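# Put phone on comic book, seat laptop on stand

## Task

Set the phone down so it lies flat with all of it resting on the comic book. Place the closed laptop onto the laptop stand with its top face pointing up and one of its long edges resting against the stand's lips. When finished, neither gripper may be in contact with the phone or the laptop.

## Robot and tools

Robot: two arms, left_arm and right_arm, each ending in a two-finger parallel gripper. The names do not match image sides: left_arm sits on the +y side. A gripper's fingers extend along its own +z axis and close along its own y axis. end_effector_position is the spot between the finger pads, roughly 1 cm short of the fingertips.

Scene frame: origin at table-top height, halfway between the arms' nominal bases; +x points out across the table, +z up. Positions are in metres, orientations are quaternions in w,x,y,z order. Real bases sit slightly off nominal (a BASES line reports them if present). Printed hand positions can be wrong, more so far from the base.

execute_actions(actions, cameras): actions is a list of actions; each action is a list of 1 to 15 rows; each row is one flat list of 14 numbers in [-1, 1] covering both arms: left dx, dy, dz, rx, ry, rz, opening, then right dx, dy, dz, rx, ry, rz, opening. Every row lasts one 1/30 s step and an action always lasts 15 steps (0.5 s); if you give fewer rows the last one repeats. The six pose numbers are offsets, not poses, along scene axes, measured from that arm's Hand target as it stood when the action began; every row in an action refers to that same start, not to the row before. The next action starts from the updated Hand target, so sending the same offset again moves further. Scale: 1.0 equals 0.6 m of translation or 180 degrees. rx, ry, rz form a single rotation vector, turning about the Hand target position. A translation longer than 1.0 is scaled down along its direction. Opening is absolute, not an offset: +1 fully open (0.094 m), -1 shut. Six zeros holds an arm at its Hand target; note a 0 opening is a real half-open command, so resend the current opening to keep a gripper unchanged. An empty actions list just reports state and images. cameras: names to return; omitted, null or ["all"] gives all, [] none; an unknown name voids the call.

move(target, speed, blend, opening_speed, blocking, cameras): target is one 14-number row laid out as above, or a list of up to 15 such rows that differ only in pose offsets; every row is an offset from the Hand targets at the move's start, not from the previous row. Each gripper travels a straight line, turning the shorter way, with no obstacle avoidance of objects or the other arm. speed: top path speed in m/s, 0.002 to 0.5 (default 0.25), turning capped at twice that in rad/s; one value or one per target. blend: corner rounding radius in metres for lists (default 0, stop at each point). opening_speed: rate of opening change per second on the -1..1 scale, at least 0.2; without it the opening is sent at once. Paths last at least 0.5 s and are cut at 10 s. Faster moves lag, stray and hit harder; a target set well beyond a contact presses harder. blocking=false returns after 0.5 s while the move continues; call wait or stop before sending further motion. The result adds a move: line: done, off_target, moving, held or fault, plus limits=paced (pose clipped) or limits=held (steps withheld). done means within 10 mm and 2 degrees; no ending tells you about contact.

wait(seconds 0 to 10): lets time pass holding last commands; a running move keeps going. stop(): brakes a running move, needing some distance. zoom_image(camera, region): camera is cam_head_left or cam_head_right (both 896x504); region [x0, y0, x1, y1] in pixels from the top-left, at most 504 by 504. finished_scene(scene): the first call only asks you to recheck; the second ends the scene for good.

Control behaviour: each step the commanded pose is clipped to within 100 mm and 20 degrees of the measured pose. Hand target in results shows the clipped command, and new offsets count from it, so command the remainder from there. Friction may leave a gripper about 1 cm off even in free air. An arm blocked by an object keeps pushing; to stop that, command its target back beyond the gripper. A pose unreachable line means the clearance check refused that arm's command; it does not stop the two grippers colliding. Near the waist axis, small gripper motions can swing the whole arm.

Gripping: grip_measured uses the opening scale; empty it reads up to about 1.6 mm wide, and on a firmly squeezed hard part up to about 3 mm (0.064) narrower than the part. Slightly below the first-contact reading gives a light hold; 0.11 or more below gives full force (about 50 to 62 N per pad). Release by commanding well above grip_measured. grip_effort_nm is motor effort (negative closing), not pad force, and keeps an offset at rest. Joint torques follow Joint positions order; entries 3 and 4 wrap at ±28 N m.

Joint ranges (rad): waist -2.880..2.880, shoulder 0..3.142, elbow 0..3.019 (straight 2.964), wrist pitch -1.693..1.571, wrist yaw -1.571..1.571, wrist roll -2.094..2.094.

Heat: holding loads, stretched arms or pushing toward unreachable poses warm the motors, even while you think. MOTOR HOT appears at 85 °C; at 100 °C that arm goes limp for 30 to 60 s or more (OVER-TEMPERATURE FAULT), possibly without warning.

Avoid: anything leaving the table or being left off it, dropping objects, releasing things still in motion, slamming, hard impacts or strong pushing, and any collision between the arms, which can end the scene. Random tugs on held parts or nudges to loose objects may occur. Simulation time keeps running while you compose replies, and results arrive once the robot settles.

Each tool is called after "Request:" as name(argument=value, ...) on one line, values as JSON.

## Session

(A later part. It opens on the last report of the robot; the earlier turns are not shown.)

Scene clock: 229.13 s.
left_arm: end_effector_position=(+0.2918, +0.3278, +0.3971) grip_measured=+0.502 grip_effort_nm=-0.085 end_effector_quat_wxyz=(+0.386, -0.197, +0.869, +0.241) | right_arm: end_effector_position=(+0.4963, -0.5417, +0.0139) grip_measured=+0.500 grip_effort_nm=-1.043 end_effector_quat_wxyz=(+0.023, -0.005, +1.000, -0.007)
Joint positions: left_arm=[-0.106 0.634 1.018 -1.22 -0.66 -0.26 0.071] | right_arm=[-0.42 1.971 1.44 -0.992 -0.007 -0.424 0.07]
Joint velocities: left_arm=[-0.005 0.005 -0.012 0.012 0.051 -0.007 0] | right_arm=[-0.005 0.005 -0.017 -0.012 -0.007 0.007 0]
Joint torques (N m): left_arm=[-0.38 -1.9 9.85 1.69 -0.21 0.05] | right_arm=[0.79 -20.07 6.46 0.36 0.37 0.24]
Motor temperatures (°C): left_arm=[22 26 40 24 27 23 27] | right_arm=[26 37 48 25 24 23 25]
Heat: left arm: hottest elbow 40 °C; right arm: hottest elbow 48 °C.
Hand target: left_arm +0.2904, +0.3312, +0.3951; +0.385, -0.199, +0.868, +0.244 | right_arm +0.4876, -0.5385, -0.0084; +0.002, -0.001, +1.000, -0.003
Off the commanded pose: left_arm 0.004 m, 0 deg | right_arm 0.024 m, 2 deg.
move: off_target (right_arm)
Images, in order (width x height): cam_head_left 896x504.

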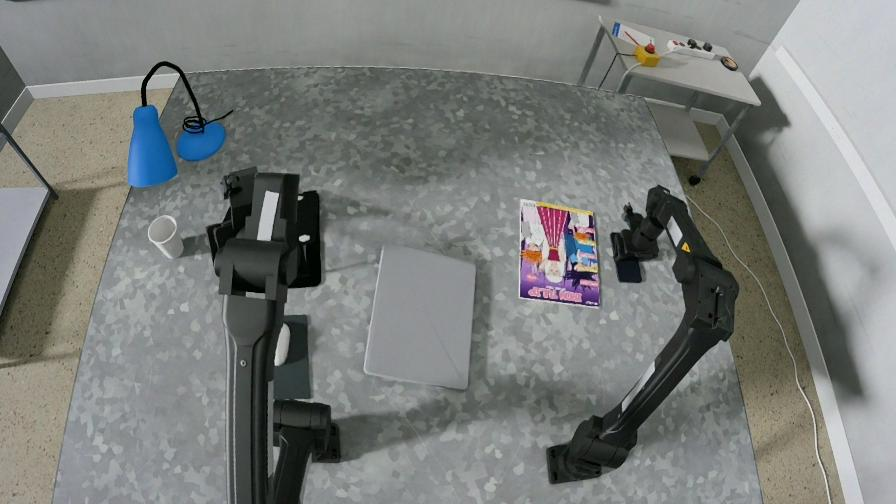

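Request:
move(target=[0,0,0,0,0,0,0.5,0,0,0.22,0,0,0,0.25], speed=0.12, cameras=["cam_head_left"])

Request:
zoom_image(camera="cam_head_left", region=[560, 180, 700, 320])

Scene clock: 241.97 s.
left_arm: end_effector_position=(+0.2918, +0.3278, +0.3971) grip_measured=+0.502 grip_effort_nm=-0.085 end_effector_quat_wxyz=(+0.386, -0.197, +0.869, +0.241) | right_arm: end_effector_position=(+0.4686, -0.5313, +0.0935) grip_measured=+0.499 grip_effort_nm=-1.043 end_effector_quat_wxyz=(-0.028, -0.002, +1.000, +0.011)
Joint positions: left_arm=[-0.106 0.634 1.018 -1.22 -0.66 -0.26 0.071] | right_arm=[-0.42 1.874 1.52 -1.276 0.002 -0.419 0.07]
Joint velocities: left_arm=[0.005 -0.005 -0.002 -0.007 0.066 -0.051 0.001] | right_arm=[-0.024 -0.005 -0.002 -0.012 -0.095 -0.007 -0.001]
Joint torques (N m): left_arm=[-0.91 -2.78 9.81 1.57 -0.22 0.06] | right_arm=[0.97 -23.88 12.56 -0.35 0.04 0.22]
Motor temperatures (°C): left_arm=[22 26 40 24 27 23 27] | right_arm=[26 37 48 25 24 23 26]
Heat: left arm: hottest elbow 40 °C; right arm: hottest elbow 48 °C.
Hand target: left_arm +0.2904, +0.3312, +0.3951; +0.385, -0.199, +0.868, +0.244 | right_arm +0.4897, -0.5374, +0.1237; +0.002, -0.001, +1.000, -0.003
Off the commanded pose: left_arm 0.004 m, 0 deg | right_arm 0.036 m, 4 deg.
move: off_target (right_arm)
Images, in order (width x height): cam_head_left 896x504.

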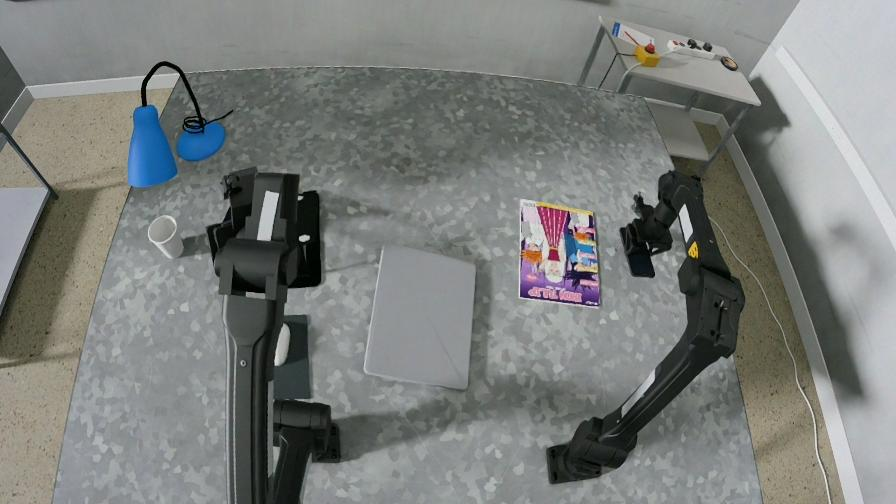

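Scaled by 3.600.

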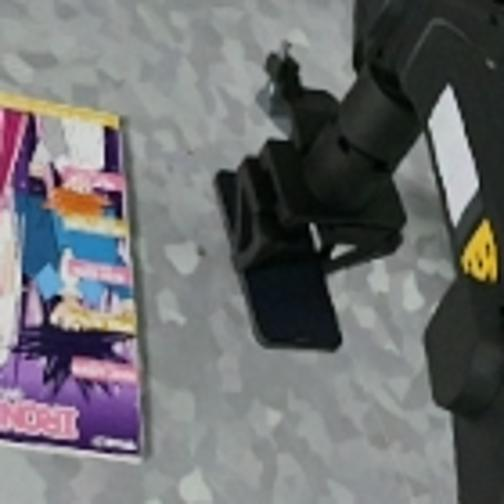

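Request:
move(target=[0,0,0,0,0,0,0.5,0,0.295,0,0,0,0,0.25], speed=0.15, cameras=["cam_head_left","cam_head_right"])

Request:
zoom_image(camera="cam_head_left", region=[490, 180, 630, 320])

Request:
zoom_image(camera="cam_head_right", region=[490, 180, 630, 320])

Scene clock: 246.60 s.
left_arm: end_effector_position=(+0.2918, +0.3278, +0.3971) grip_measured=+0.502 grip_effort_nm=-0.085 end_effector_quat_wxyz=(+0.386, -0.197, +0.869, +0.241) | right_arm: end_effector_position=(+0.4913, -0.3604, +0.1097) grip_measured=+0.499 grip_effort_nm=-1.038 end_effector_quat_wxyz=(-0.016, -0.004, +1.000, +0.001)
Joint positions: left_arm=[-0.106 0.634 1.018 -1.22 -0.66 -0.26 0.071] | right_arm=[-0.098 1.79 1.443 -1.255 0.001 -0.1 0.07]
Joint velocities: left_arm=[-0.005 -0.005 -0.007 0.007 -0.095 -0.037 0.001] | right_arm=[-0.005 -0.015 -0.007 -0.012 -0.066 0.007 0]
Joint torques (N m): left_arm=[-0.26 -2.02 9.78 1.43 -0.22 0.08] | right_arm=[0.73 -22.83 7.58 0.4 0.11 0.26]
Motor temperatures (°C): left_arm=[22 26 40 24 27 23 27] | right_arm=[26 38 48 25 24 23 26]
Heat: left arm: hottest elbow 40 °C; right arm: hottest elbow 48 °C.
Hand target: left_arm +0.2904, +0.3312, +0.3951; +0.385, -0.199, +0.868, +0.244 | right_arm +0.4913, -0.3593, +0.1221; +0.001, -0.001, +1.000, -0.002
Off the commanded pose: left_arm 0.004 m, 0 deg | right_arm 0.014 m, 2 deg.
move: off_target (right_arm)

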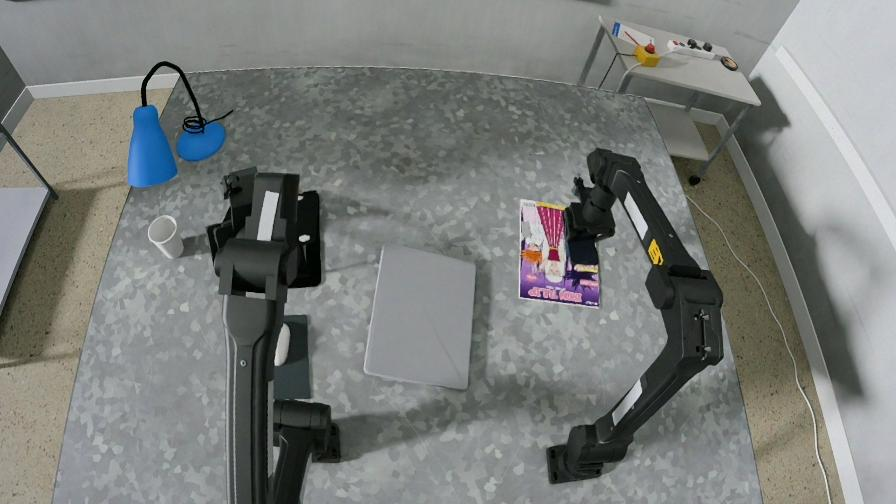

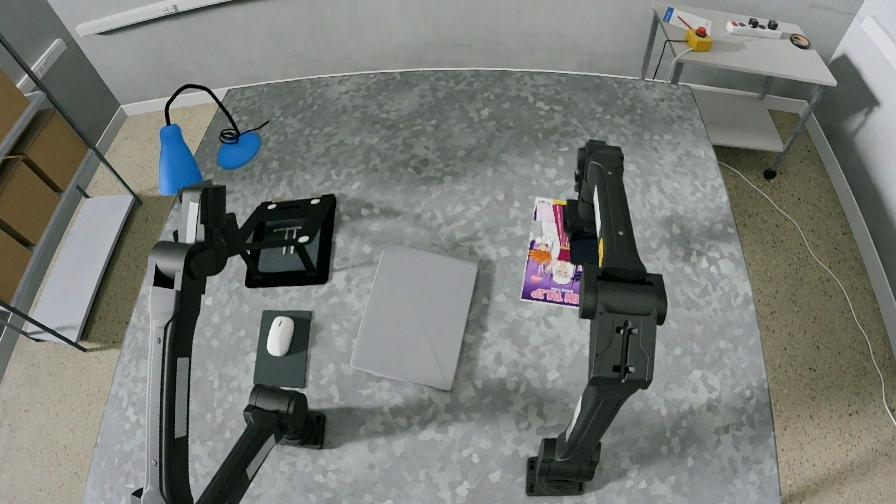

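Scaled by 3.600.

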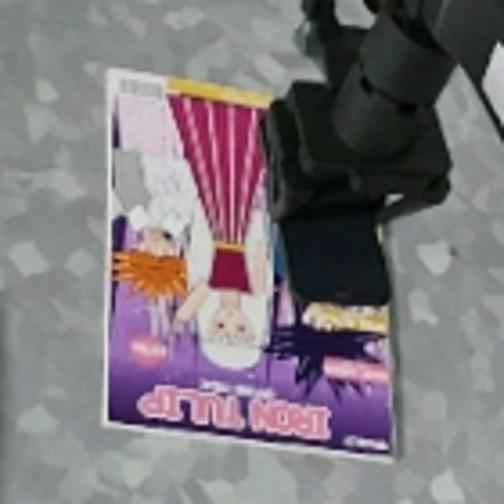

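Scaled by 3.600.

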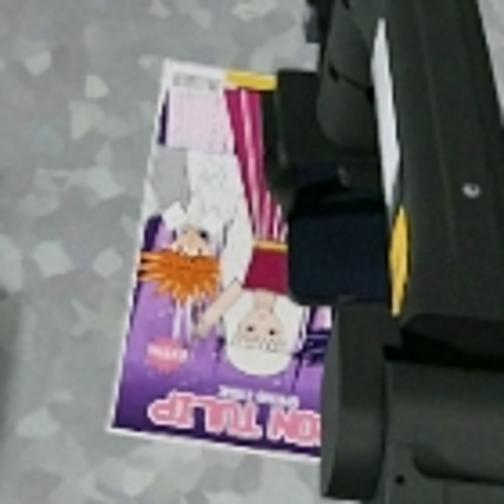

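Request:
move(target=[[0,0,0,0,0,0,0.5,-0.01,0.06,-0.06,0,0,0,0.25],[0,0,0,0,0,0,0.5,-0.015,0.06,-0.19,0,0,0,0.25]], speed=0.06, cameras=["cam_head_left"])

Request:
zoom_image(camera="cam_head_left", region=[490, 180, 630, 320])

Scene clock: 254.93 s.
left_arm: end_effector_position=(+0.2918, +0.3278, +0.3971) grip_measured=+0.502 grip_effort_nm=-0.085 end_effector_quat_wxyz=(+0.386, -0.197, +0.869, +0.241) | right_arm: end_effector_position=(+0.4836, -0.3287, +0.0214) grip_measured=+0.499 grip_effort_nm=-1.038 end_effector_quat_wxyz=(+0.009, +0.000, +1.000, -0.001)
Joint positions: left_arm=[-0.106 0.634 1.018 -1.22 -0.66 -0.26 0.071] | right_arm=[-0.037 1.842 1.26 -0.97 0.002 -0.032 0.07]
Joint velocities: left_arm=[0.005 -0.015 -0.002 -0.002 -0.007 0.081 0] | right_arm=[-0.005 -0.005 -0.017 0.007 -0.022 0.051 -0.001]
Joint torques (N m): left_arm=[0.32 -1.85 9.95 1.65 -0.2 0.09] | right_arm=[1.2 -17.73 6.93 0.55 0.11 0.22]
Motor temperatures (°C): left_arm=[22 26 40 24 27 23 27] | right_arm=[26 38 48 25 24 23 26]
Heat: left arm: hottest elbow 40 °C; right arm: hottest elbow 48 °C.
Hand target: left_arm +0.2904, +0.3312, +0.3951; +0.385, -0.199, +0.868, +0.244 | right_arm +0.4812, -0.3246, +0.0077; +0.000, -0.001, +1.000, -0.002
Off the commanded pose: left_arm 0.004 m, 0 deg | right_arm 0.014 m, 1 deg.
move: off_target (right_arm)
Images, in order (width x height): cam_head_left 896x504.

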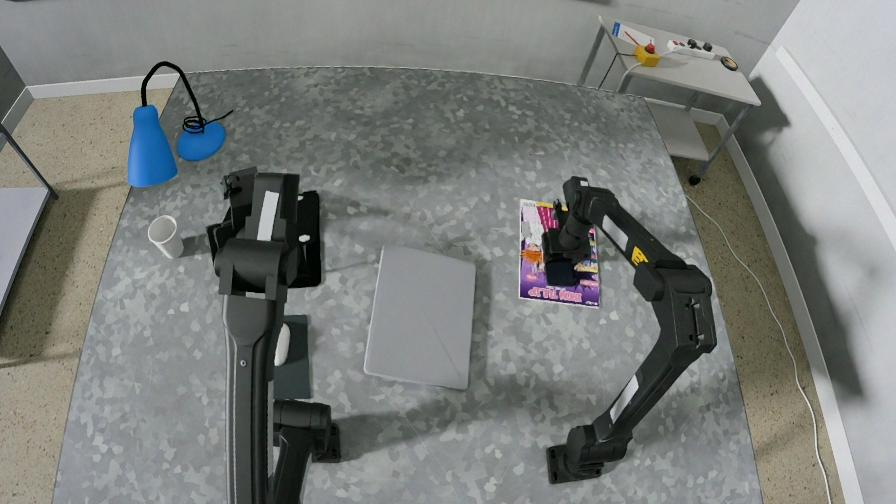

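Scaled by 3.600.

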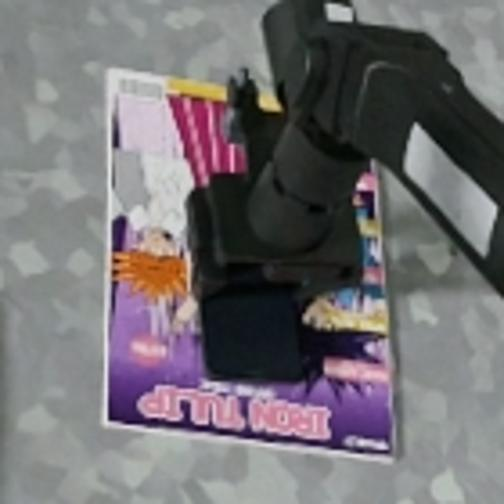

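Request:
move(target=[0,0,0,0,0,0,0.5,0.01,0,-0.02,0,0,0,0.25], speed=0.03, cameras=[])

Scene clock: 258.23 s.
left_arm: end_effector_position=(+0.2918, +0.3278, +0.3971) grip_measured=+0.502 grip_effort_nm=-0.085 end_effector_quat_wxyz=(+0.386, -0.197, +0.869, +0.241) | right_arm: end_effector_position=(+0.4867, -0.3288, +0.0183) grip_measured=+0.499 grip_effort_nm=-1.043 end_effector_quat_wxyz=(+0.014, +0.000, +1.000, -0.001)
Joint positions: left_arm=[-0.106 0.634 1.018 -1.22 -0.66 -0.26 0.071] | right_arm=[-0.037 1.848 1.26 -0.955 0.002 -0.032 0.07]
Joint velocities: left_arm=[-0.005 0.005 -0.012 -0.007 -0.066 -0.007 0] | right_arm=[0.005 -0.005 0.017 -0.002 -0.051 -0.007 0]
Joint torques (N m): left_arm=[-0.56 -2.32 9.77 1.68 -0.19 0.07] | right_arm=[1.14 -16.38 7.39 0.79 0.11 0.21]
Motor temperatures (°C): left_arm=[22 26 40 24 27 23 27] | right_arm=[26 38 48 25 24 23 26]
Heat: left arm: hottest elbow 40 °C; right arm: hottest elbow 48 °C.
Hand target: left_arm +0.2904, +0.3312, +0.3951; +0.385, -0.199, +0.868, +0.244 | right_arm +0.4870, -0.3248, -0.0043; +0.000, -0.001, +1.000, -0.002
Off the commanded pose: left_arm 0.004 m, 0 deg | right_arm 0.023 m, 2 deg.
move: off_target (right_arm)
No camera images: "cameras" was empty.

Request:
move(target=[0,0,0,0,0,0,0.5,0,0,0.012,0,0,0,0.25], speed=0.03, cameras=[])

Request:
move(target=[0,0,0,0,0,0,0.5,0,0,0,0,0,0,1], opening_speed=0.5, cameras=["cam_head_left"])

Request:
zoom_image(camera="cam_head_left", region=[490, 180, 630, 320])

Scene clock: 267.73 s.
left_arm: end_effector_position=(+0.2918, +0.3278, +0.3971) grip_measured=+0.502 grip_effort_nm=-0.085 end_effector_quat_wxyz=(+0.386, -0.197, +0.869, +0.241) | right_arm: end_effector_position=(+0.4867, -0.3288, +0.0181) grip_measured=+0.499 grip_effort_nm=-1.043 end_effector_quat_wxyz=(+0.014, +0.000, +1.000, -0.001)
Joint positions: left_arm=[-0.106 0.634 1.018 -1.22 -0.66 -0.26 0.071] | right_arm=[-0.037 1.849 1.26 -0.954 0.002 -0.032 0.07]
Joint velocities: left_arm=[0.005 -0.015 -0.012 -0.017 0.037 -0.051 0.001] | right_arm=[-0.005 0.024 -0.022 -0.002 -0.037 0.007 0]
Joint torques (N m): left_arm=[-0.09 -2.26 9.8 1.69 -0.19 0.08] | right_arm=[1.14 -17.08 7.94 0.21 0.11 0.22]
Motor temperatures (°C): left_arm=[22 26 40 24 27 23 27] | right_arm=[26 38 48 25 24 23 26]
Heat: left arm: hottest elbow 40 °C; right arm: hottest elbow 48 °C.
Hand target: left_arm +0.2904, +0.3312, +0.3951; +0.385, -0.199, +0.868, +0.244 | right_arm +0.4871, -0.3247, +0.0027; +0.000, -0.001, +1.000, -0.002
Off the commanded pose: left_arm 0.004 m, 0 deg | right_arm 0.016 m, 2 deg.
move: off_target (right_arm)
No camera images: "cameras" was empty.

Scene clock: 269.57 s.
left_arm: end_effector_position=(+0.2918, +0.3278, +0.3971) grip_measured=+0.502 grip_effort_nm=-0.081 end_effector_quat_wxyz=(+0.386, -0.197, +0.869, +0.241) | right_arm: end_effector_position=(+0.4867, -0.3296, +0.0181) grip_measured=+0.998 grip_effort_nm=0.076 end_effector_quat_wxyz=(+0.014, +0.001, +1.000, -0.003)
Joint positions: left_arm=[-0.106 0.634 1.018 -1.22 -0.66 -0.26 0.071] | right_arm=[-0.037 1.849 1.26 -0.954 0.006 -0.03 0.094]
Joint velocities: left_arm=[-0.005 0.015 0.002 0.012 0.051 0.007 0] | right_arm=[-0.015 0.015 -0.022 0.002 -0.037 -0.037 0.001]
Joint torques (N m): left_arm=[-0.15 -2.43 9.89 1.69 -0.22 0.08] | right_arm=[1.2 -17.08 7.94 0.18 -0.03 0.2]
Motor temperatures (°C): left_arm=[22 26 40 24 27 23 27] | right_arm=[26 38 48 25 24 23 26]
Heat: left arm: hottest elbow 40 °C; right arm: hottest elbow 48 °C.
Hand target: left_arm +0.2904, +0.3312, +0.3951; +0.385, -0.199, +0.868, +0.244 | right_arm +0.4871, -0.3248, +0.0027; +0.000, -0.001, +1.000, -0.002
Off the commanded pose: left_arm 0.004 m, 0 deg | right_arm 0.016 m, 2 deg.
move: off_target (right_arm)
Images, in order (width x height): cam_head_left 896x504.

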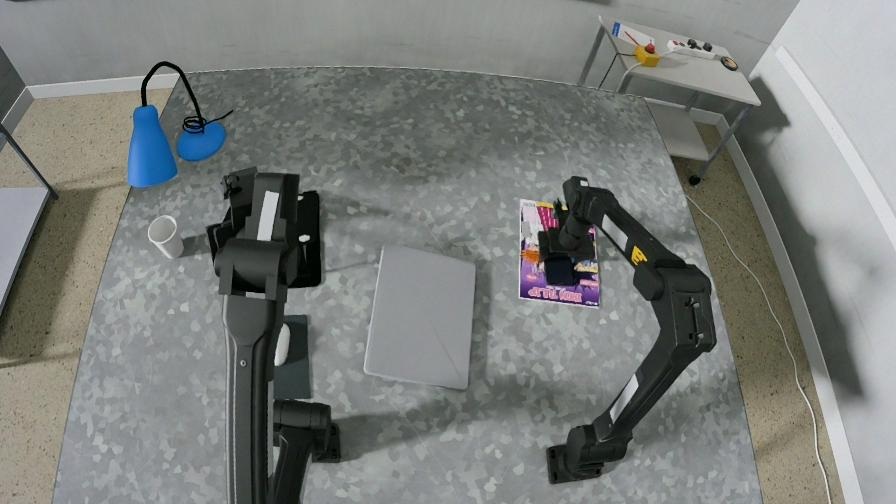

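Scaled by 3.600.

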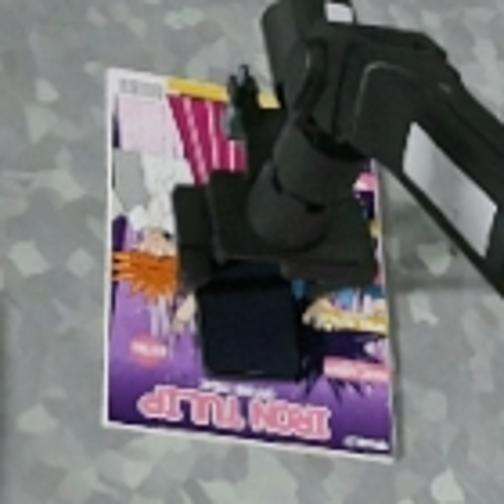

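Request:
move(target=[[0,0,0,0,0,0,0.5,0,0,0.2,0,0,0,1],[0,0,0,0,0,0,0.5,-0.2,-0.12,0.45,0,0,0,1]], speed=0.12, cameras=["cam_head_left","cam_head_right"])

Request:
zoom_image(camera="cam_head_left", region=[490, 180, 630, 320])

Request:
zoom_image(camera="cam_head_left", region=[340, 220, 500, 400])

Request:
zoom_image(camera="cam_head_right", region=[330, 220, 500, 410])

Scene clock: 276.90 s.
left_arm: end_effector_position=(+0.2918, +0.3278, +0.3971) grip_measured=+0.502 grip_effort_nm=-0.085 end_effector_quat_wxyz=(+0.386, -0.197, +0.869, +0.241) | right_arm: end_effector_position=(+0.3600, -0.3862, +0.2520) grip_measured=+0.999 grip_effort_nm=0.066 end_effector_quat_wxyz=(-0.024, -0.002, +1.000, +0.002)
Joint positions: left_arm=[-0.106 0.634 1.018 -1.22 -0.66 -0.26 0.071] | right_arm=[-0.191 1.403 1.357 -1.572 0.006 -0.19 0.094]
Joint velocities: left_arm=[0.005 0.005 -0.012 0.002 0.022 0.007 0] | right_arm=[-0.015 -0.015 0.002 -0.007 0.007 -0.037 0.001]
Joint torques (N m): left_arm=[0.09 -1.14 9.88 1.63 -0.25 0.08] | right_arm=[-0.26 -13.92 12.52 -0.21 0.01 0.03]
Motor temperatures (°C): left_arm=[22 26 40 24 27 23 27] | right_arm=[26 38 48 25 24 23 26]
Heat: left arm: hottest elbow 40 °C; right arm: hottest elbow 48 °C.
Hand target: left_arm +0.2904, +0.3312, +0.3951; +0.385, -0.199, +0.868, +0.244 | right_arm +0.3696, -0.3926, +0.2750; +0.001, -0.001, +1.000, -0.002
Off the commanded pose: left_arm 0.004 m, 0 deg | right_arm 0.024 m, 3 deg.
move: off_target (right_arm)

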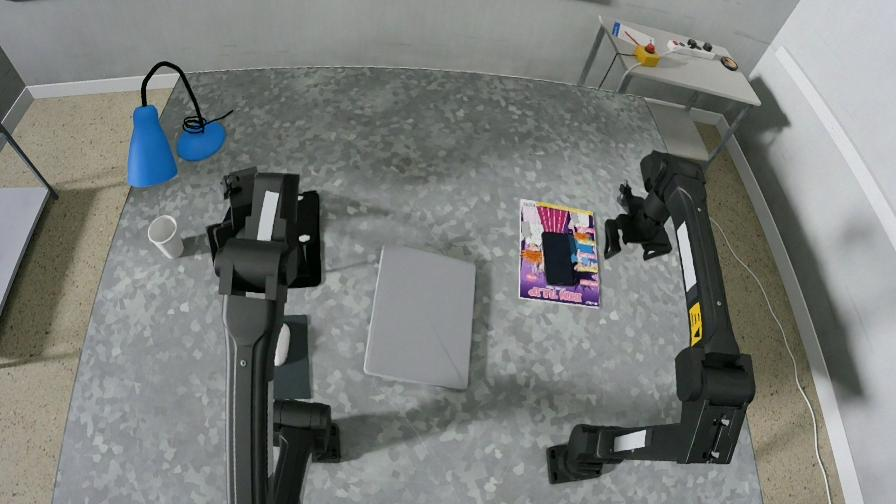

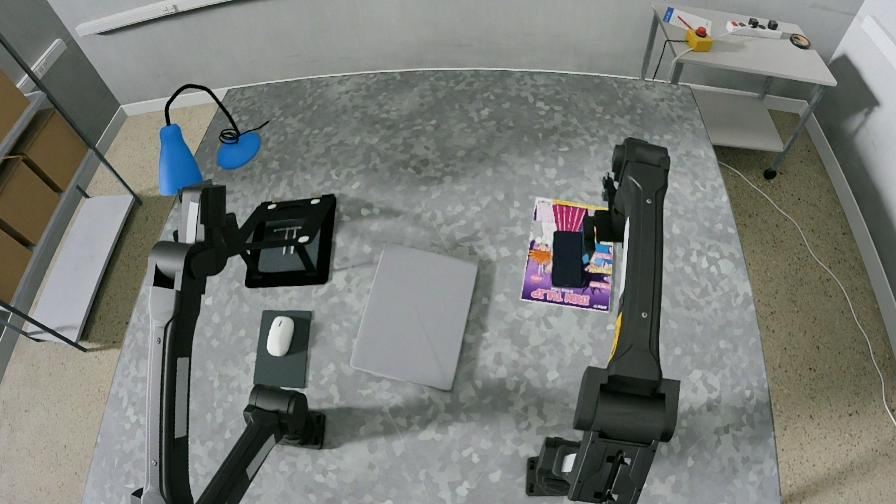

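Scaled by 3.600.

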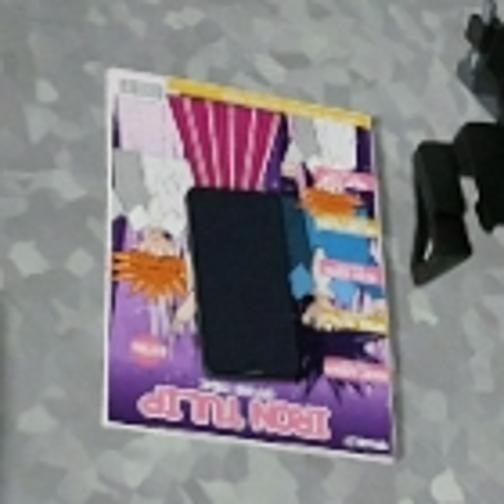

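Scaled by 2.800.

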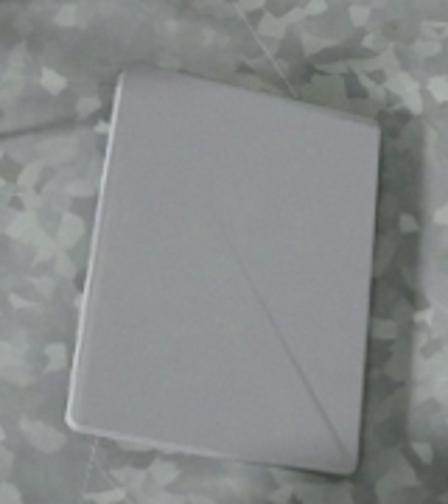

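Scaled by 2.653.

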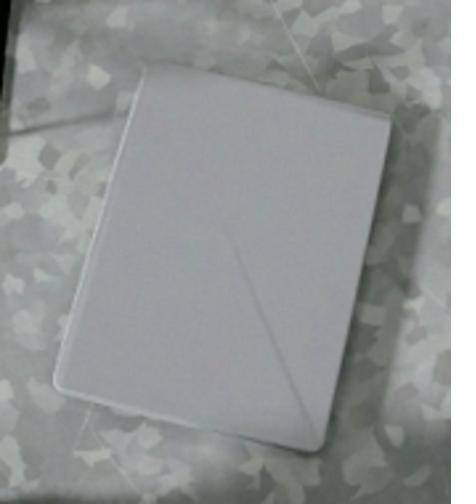

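Request:
zoom_image(camera="cam_head_left", region=[440, 250, 500, 320])

Request:
zoom_image(camera="cam_head_left", region=[430, 330, 500, 400])

Request:
zoom_image(camera="cam_head_left", region=[350, 230, 420, 300])

Request:
zoom_image(camera="cam_head_left", region=[350, 330, 430, 400])

Request:
zoom_image(camera="cam_head_right", region=[340, 320, 480, 400])

Request:
zoom_image(camera="cam_head_right", region=[370, 230, 490, 300])

Scaled by 7.200.

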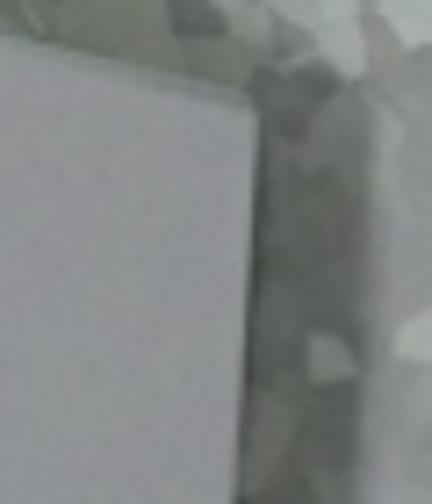

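Scaled by 7.200.

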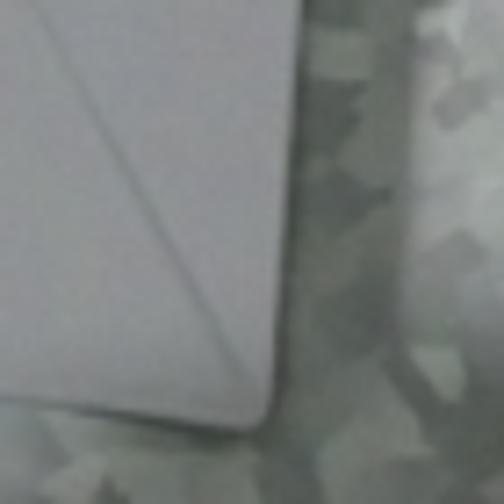

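Scaled by 7.200.

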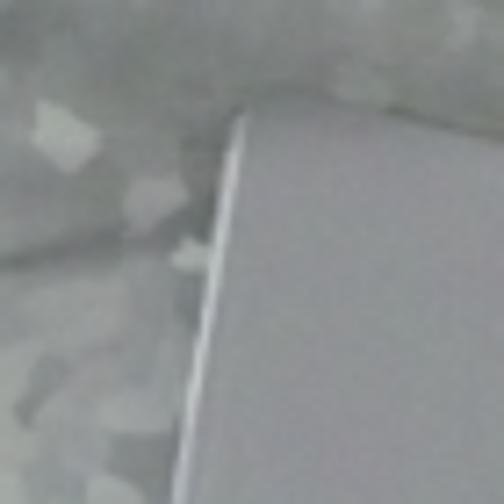

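Scaled by 6.300.

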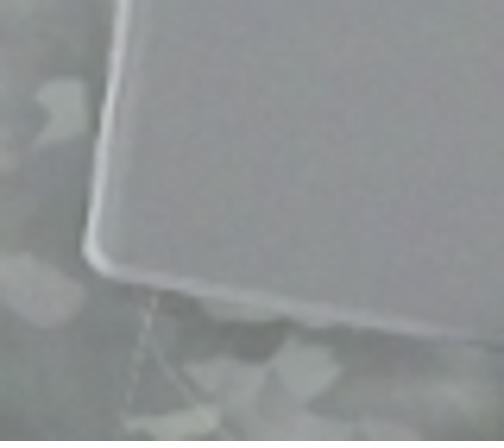

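Scaled by 3.600.

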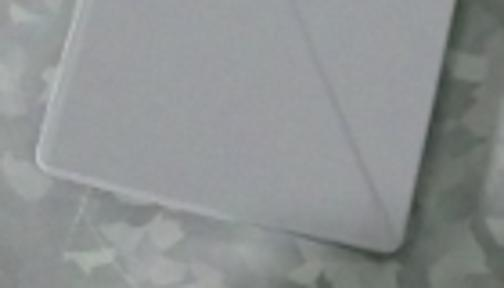

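Scaled by 4.200.

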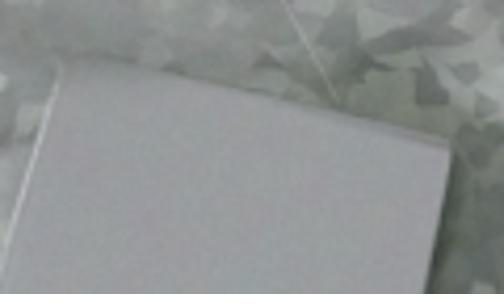

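Request:
zoom_image(camera="cam_head_right", region=[220, 170, 350, 300])

Request:
zoom_image(camera="cam_head_left", region=[190, 170, 340, 300])

Scaled by 3.877.

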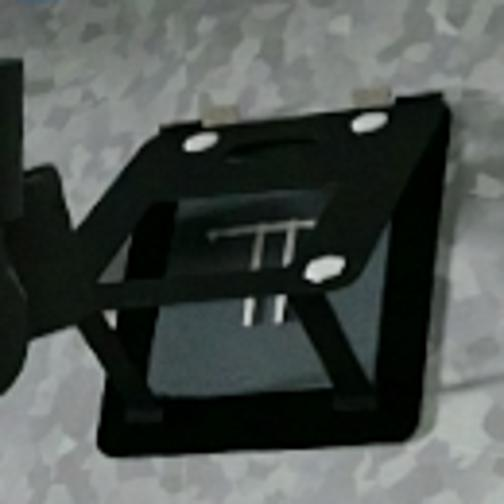

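Scaled by 3.360.

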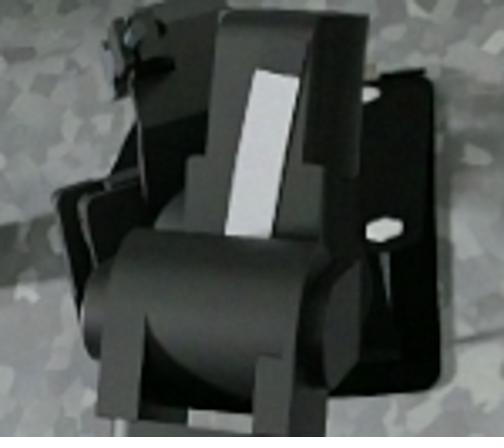

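Request:
move(target=[0.233,0.081,-0.158,-0.308,0.071,0.330,1,0,0,0,0,0,0,1], speed=0.2, cameras=["cam_head_left","cam_head_right"])

Request:
zoom_image(camera="cam_head_left", region=[190, 150, 340, 300])

Request:
zoom_image(camera="cam_head_right", region=[210, 150, 360, 300])

Scene clock: 320.40 s.
left_arm: end_effector_position=(+0.4152, +0.3695, +0.2740) grip_measured=+0.998 grip_effort_nm=0.125 end_effector_quat_wxyz=(+0.024, +0.699, -0.715, -0.022) | right_arm: end_effector_position=(+0.3600, -0.3862, +0.2520) grip_measured=+0.999 grip_effort_nm=0.066 end_effector_quat_wxyz=(-0.024, -0.003, +1.000, +0.002)
Joint positions: left_arm=[0.285 1.432 1.444 -1.646 -0.019 -1.235 0.094] | right_arm=[-0.191 1.403 1.357 -1.572 0.006 -0.191 0.094]
Joint velocities: left_arm=[0.005 -0.005 -0.002 -0.007 -0.095 -0.081 -0.001] | right_arm=[-0.005 -0.015 0.007 -0.002 -0.066 -0.022 -0.001]
Joint torques (N m): left_arm=[-0.03 -12.51 16.54 -0.17 0.02 -0.05] | right_arm=[-0.26 -14.62 12.46 -0.25 0 0.09]
Motor temperatures (°C): left_arm=[22 26 40 24 27 23 27] | right_arm=[26 37 55 25 24 23 25]
Heat: left arm: hottest elbow 40 °C; right arm: hottest elbow 55 °C.
Hand target: left_arm +0.4293, +0.3789, +0.2966; +0.003, +0.707, -0.707, -0.010 | right_arm +0.3696, -0.3926, +0.2750; +0.001, -0.001, +1.000, -0.003
Off the commanded pose: left_arm 0.032 m, 4 deg | right_arm 0.026 m, 3 deg.
move: off_target (left_arm, right_arm)

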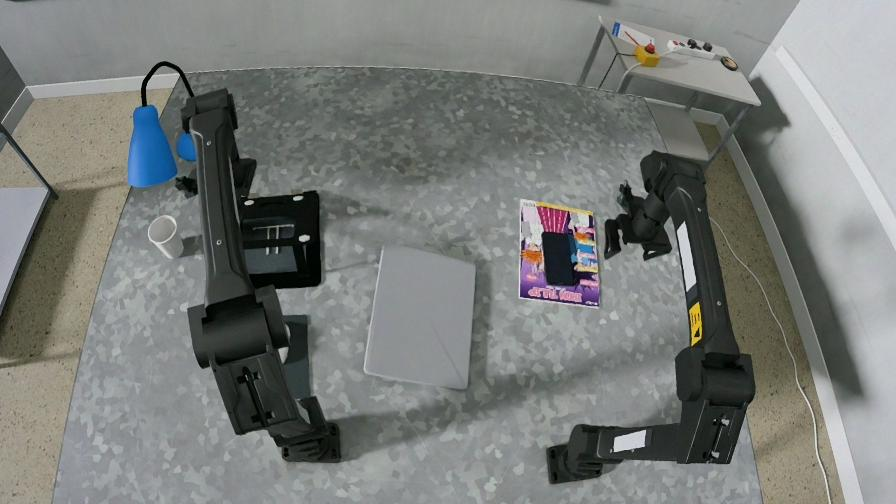

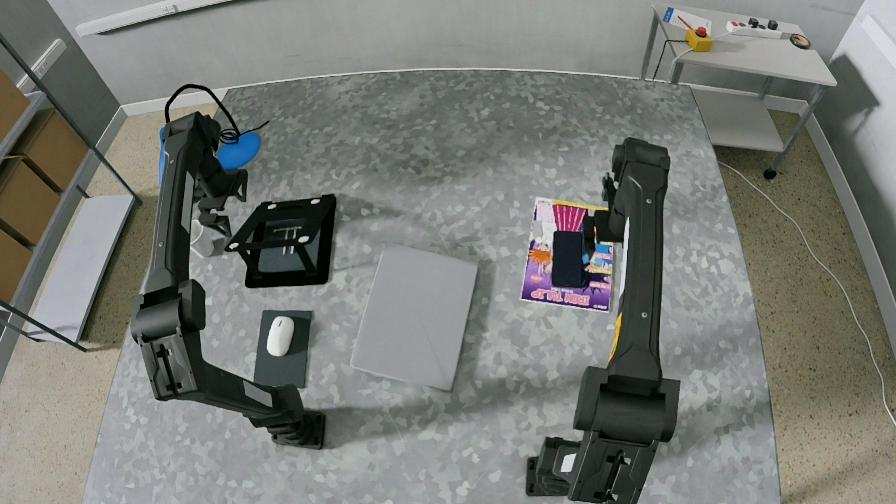

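Scaled by 3.360.

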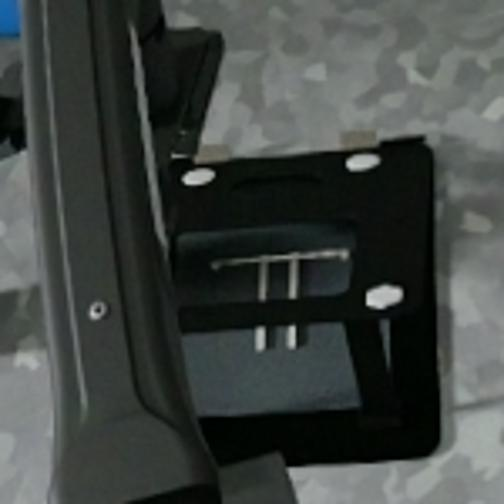

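Scaled by 3.360.

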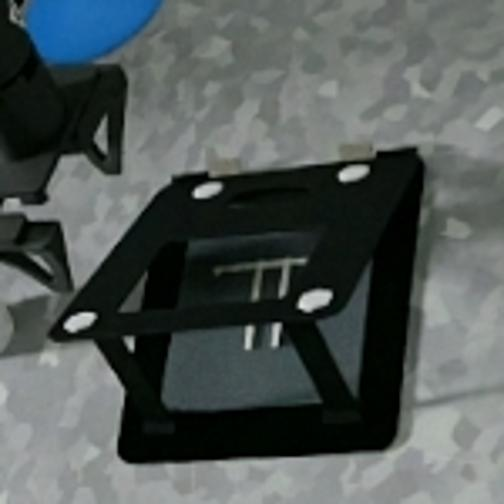

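Request:
move(target=[0.01,0.0,-0.15,0,0,0,1,0,0,0,0,0,0,1], speed=0.12, cameras=["cam_head_left","cam_head_right"])

Request:
zoom_image(camera="cam_head_left", region=[190, 150, 340, 300])

Request:
zoom_image(camera="cam_head_right", region=[210, 150, 360, 300])

Scene clock: 328.33 s.
left_arm: end_effector_position=(+0.4340, +0.3755, +0.2117) grip_measured=+0.998 grip_effort_nm=0.125 end_effector_quat_wxyz=(+0.001, +0.702, -0.712, -0.011) | right_arm: end_effector_position=(+0.3600, -0.3862, +0.2520) grip_measured=+0.999 grip_effort_nm=0.066 end_effector_quat_wxyz=(-0.024, -0.003, +1.000, +0.002)
Joint positions: left_arm=[0.285 1.461 1.312 -1.433 -0.018 -1.242 0.094] | right_arm=[-0.191 1.403 1.357 -1.572 0.006 -0.191 0.094]
Joint velocities: left_arm=[-0.015 0.005 -0.007 -0.002 -0.051 -0.081 0] | right_arm=[0.005 -0.005 -0.002 0.002 0.022 -0.051 0]
Joint torques (N m): left_arm=[-0.97 -13.86 9.44 0.7 -0.04 -0.1] | right_arm=[-0.26 -14.68 12.46 -0.27 0 0.09]
Motor temperatures (°C): left_arm=[22 26 41 24 27 23 27] | right_arm=[26 37 56 25 24 23 25]
Heat: left arm: hottest elbow 41 °C; right arm: hottest elbow 56 °C.
Hand target: left_arm +0.4345, +0.3777, +0.2065; +0.003, +0.707, -0.707, -0.010 | right_arm +0.3696, -0.3926, +0.2750; +0.001, -0.001, +1.000, -0.003
Off the commanded pose: left_arm 0.006 m, 1 deg | right_arm 0.026 m, 3 deg.
move: off_target (right_arm)

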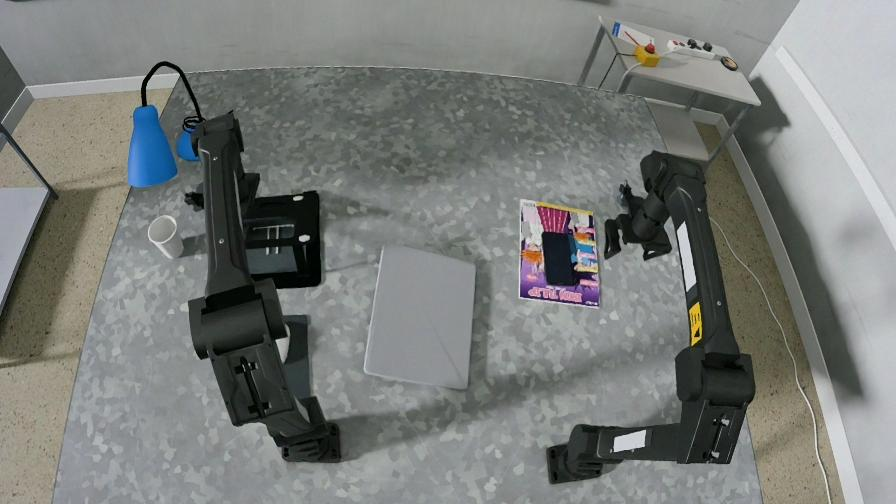

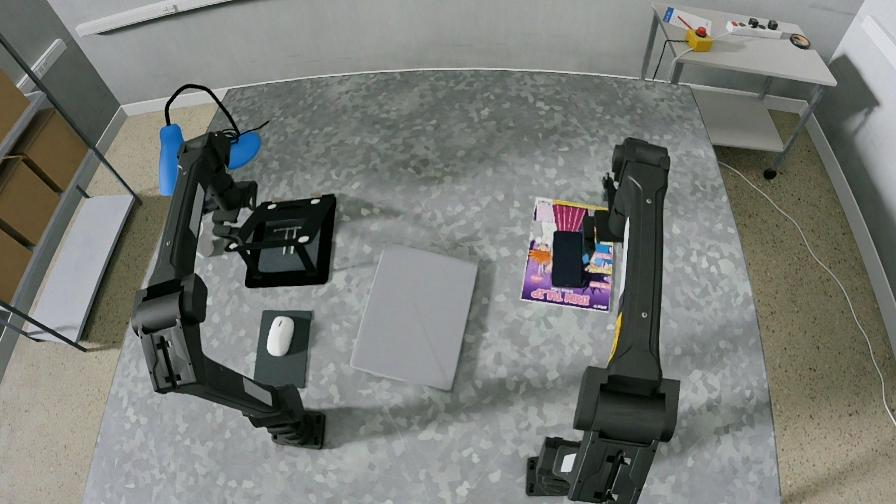

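Scaled by 3.360.

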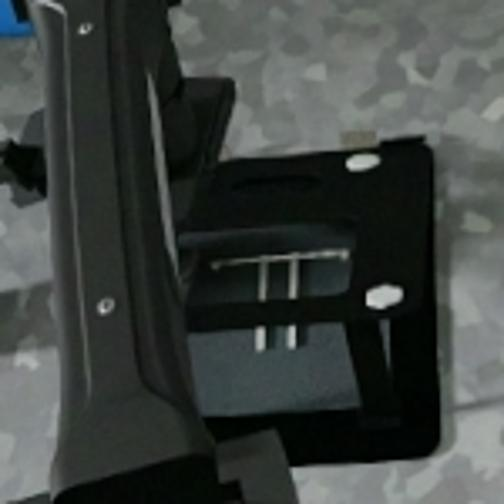

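Scaled by 3.360.

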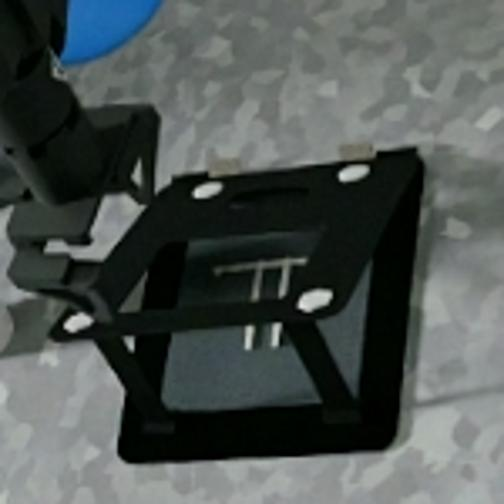

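Request:
move(target=[[-0.018,-0.03,0.0,0,0,0,1,0,0,0,0,0,0,1],[-0.018,-0.03,-0.08,0,0,0,1,0,0,0,0,0,0,1]], speed=0.06, cameras=["cam_head_left","cam_head_right"])

Request:
zoom_image(camera="cam_head_right", region=[210, 150, 360, 300])

Scene clock: 333.43 s.
left_arm: end_effector_position=(+0.4216, +0.3654, +0.1609) grip_measured=+0.998 grip_effort_nm=0.125 end_effector_quat_wxyz=(+0.004, +0.709, -0.705, -0.012) | right_arm: end_effector_position=(+0.3600, -0.3862, +0.2520) grip_measured=+0.999 grip_effort_nm=0.061 end_effector_quat_wxyz=(-0.024, -0.003, +1.000, +0.002)
Joint positions: left_arm=[0.271 1.457 1.171 -1.304 -0.017 -1.276 0.094] | right_arm=[-0.191 1.403 1.357 -1.572 0.006 -0.191 0.094]
Joint velocities: left_arm=[-0.015 -0.005 -0.002 -0.002 0.081 0.066 0] | right_arm=[-0.015 -0.015 0.012 -0.007 -0.007 -0.037 -0.001]
Joint torques (N m): left_arm=[-2.49 -12.98 8.77 0.61 -0.01 -0.06] | right_arm=[-0.32 -14.56 12.48 -0.31 0 0.09]
Motor temperatures (°C): left_arm=[22 26 41 24 27 23 27] | right_arm=[26 37 56 25 24 23 25]
Heat: left arm: hottest elbow 41 °C; right arm: hottest elbow 56 °C.
Hand target: left_arm +0.4230, +0.3592, +0.1587; +0.003, +0.707, -0.707, -0.010 | right_arm +0.3696, -0.3926, +0.2750; +0.001, -0.001, +1.000, -0.003
Off the commanded pose: left_arm 0.007 m, 0 deg | right_arm 0.026 m, 3 deg.
move: off_target (right_arm)

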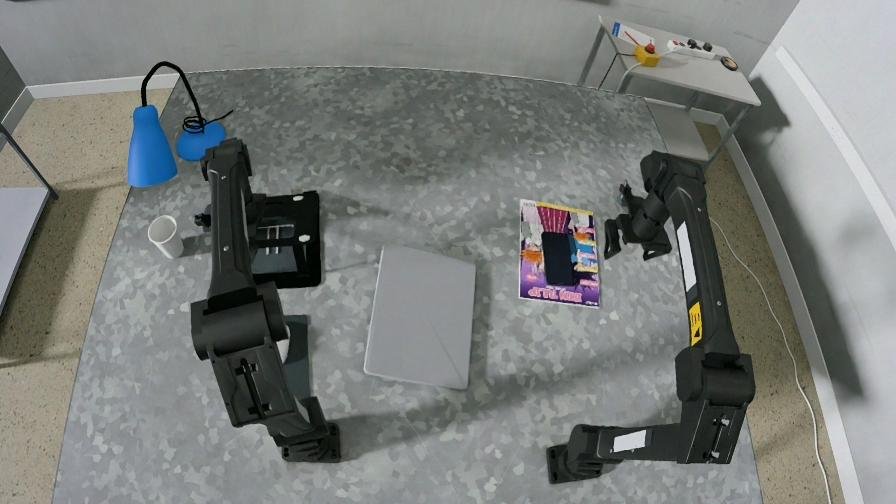

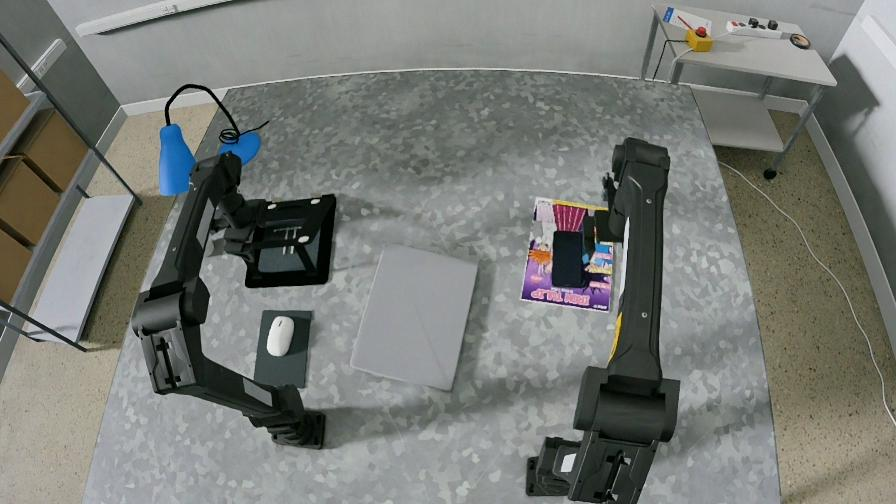

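Scaled by 3.360.

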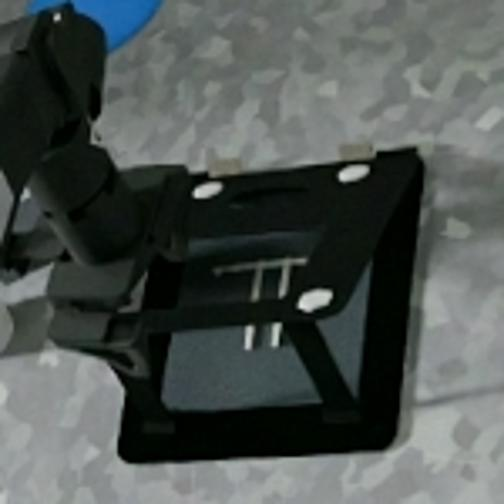

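Request:
move(target=[[0.0,-0.055,0.0,0,0,0,1,0,0,0,0,0,0,1],[0.0,-0.055,-0.055,0,0,0,1,0,0,0,0,0,0,1]], speed=0.06, cameras=["cam_head_left","cam_head_right"])

Request:
zoom_image(camera="cam_head_right", region=[210, 150, 360, 300])

Request:
zoom_image(camera="cam_head_left", region=[190, 150, 340, 300])

Scene clock: 340.13 s.
left_arm: end_effector_position=(+0.4219, +0.3315, +0.1308) grip_measured=+0.998 grip_effort_nm=0.125 end_effector_quat_wxyz=(+0.001, +0.708, -0.706, -0.010) | right_arm: end_effector_position=(+0.3600, -0.3862, +0.2520) grip_measured=+0.999 grip_effort_nm=0.061 end_effector_quat_wxyz=(-0.024, -0.003, +1.000, +0.002)
Joint positions: left_arm=[0.191 1.457 1.087 -1.214 -0.015 -1.355 0.094] | right_arm=[-0.191 1.403 1.357 -1.572 0.006 -0.191 0.094]
Joint velocities: left_arm=[0.005 -0.005 0.007 -0.012 -0.095 -0.081 -0.001] | right_arm=[-0.005 -0.005 -0.012 -0.002 0.022 -0.007 0]
Joint torques (N m): left_arm=[-2.61 -12.4 8.73 0.7 -0.05 -0.08] | right_arm=[-0.26 -14.56 12.48 -0.29 0 0.09]
Motor temperatures (°C): left_arm=[22 26 41 24 27 23 27] | right_arm=[26 37 57 25 24 23 25]
Heat: left arm: hottest elbow 41 °C; right arm: hottest elbow 57 °C.
Hand target: left_arm +0.4225, +0.3259, +0.1262; +0.003, +0.707, -0.707, -0.009 | right_arm +0.3696, -0.3926, +0.2750; +0.001, -0.001, +1.000, -0.003
Off the commanded pose: left_arm 0.007 m, 0 deg | right_arm 0.026 m, 3 deg.
move: off_target (right_arm)

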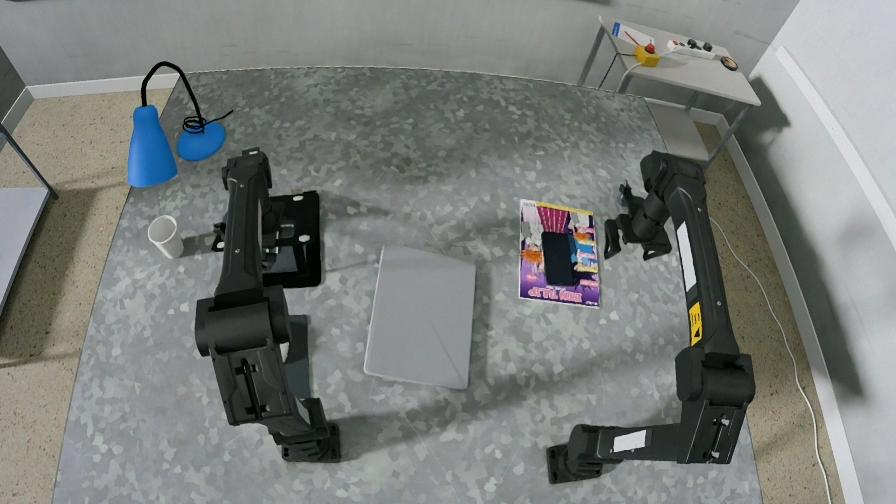

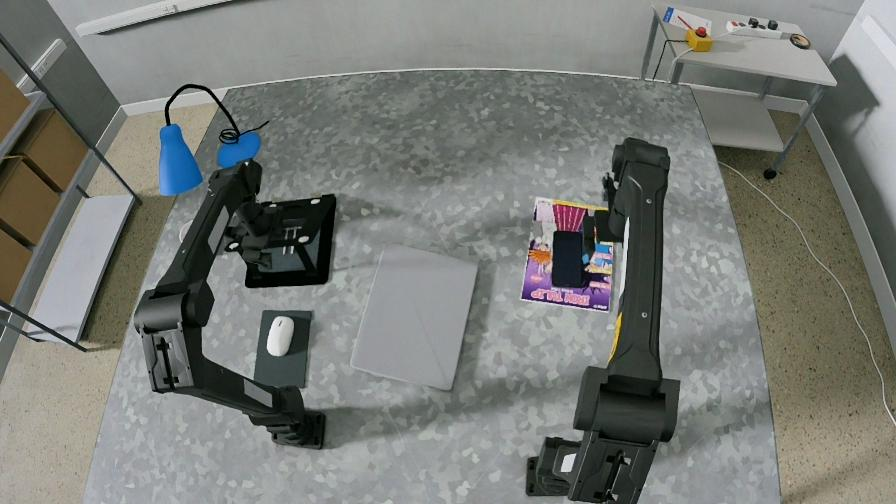

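Scaled by 3.360.

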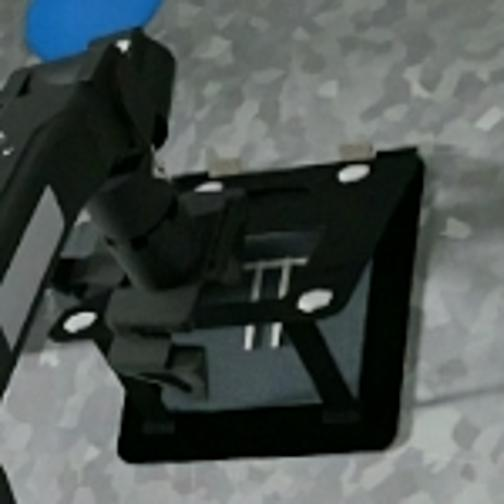

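Scaled by 3.360.

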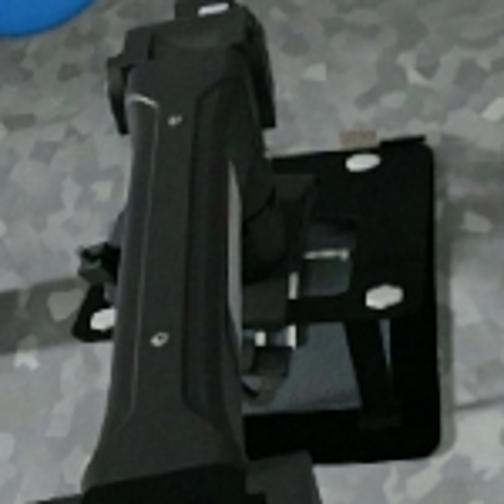

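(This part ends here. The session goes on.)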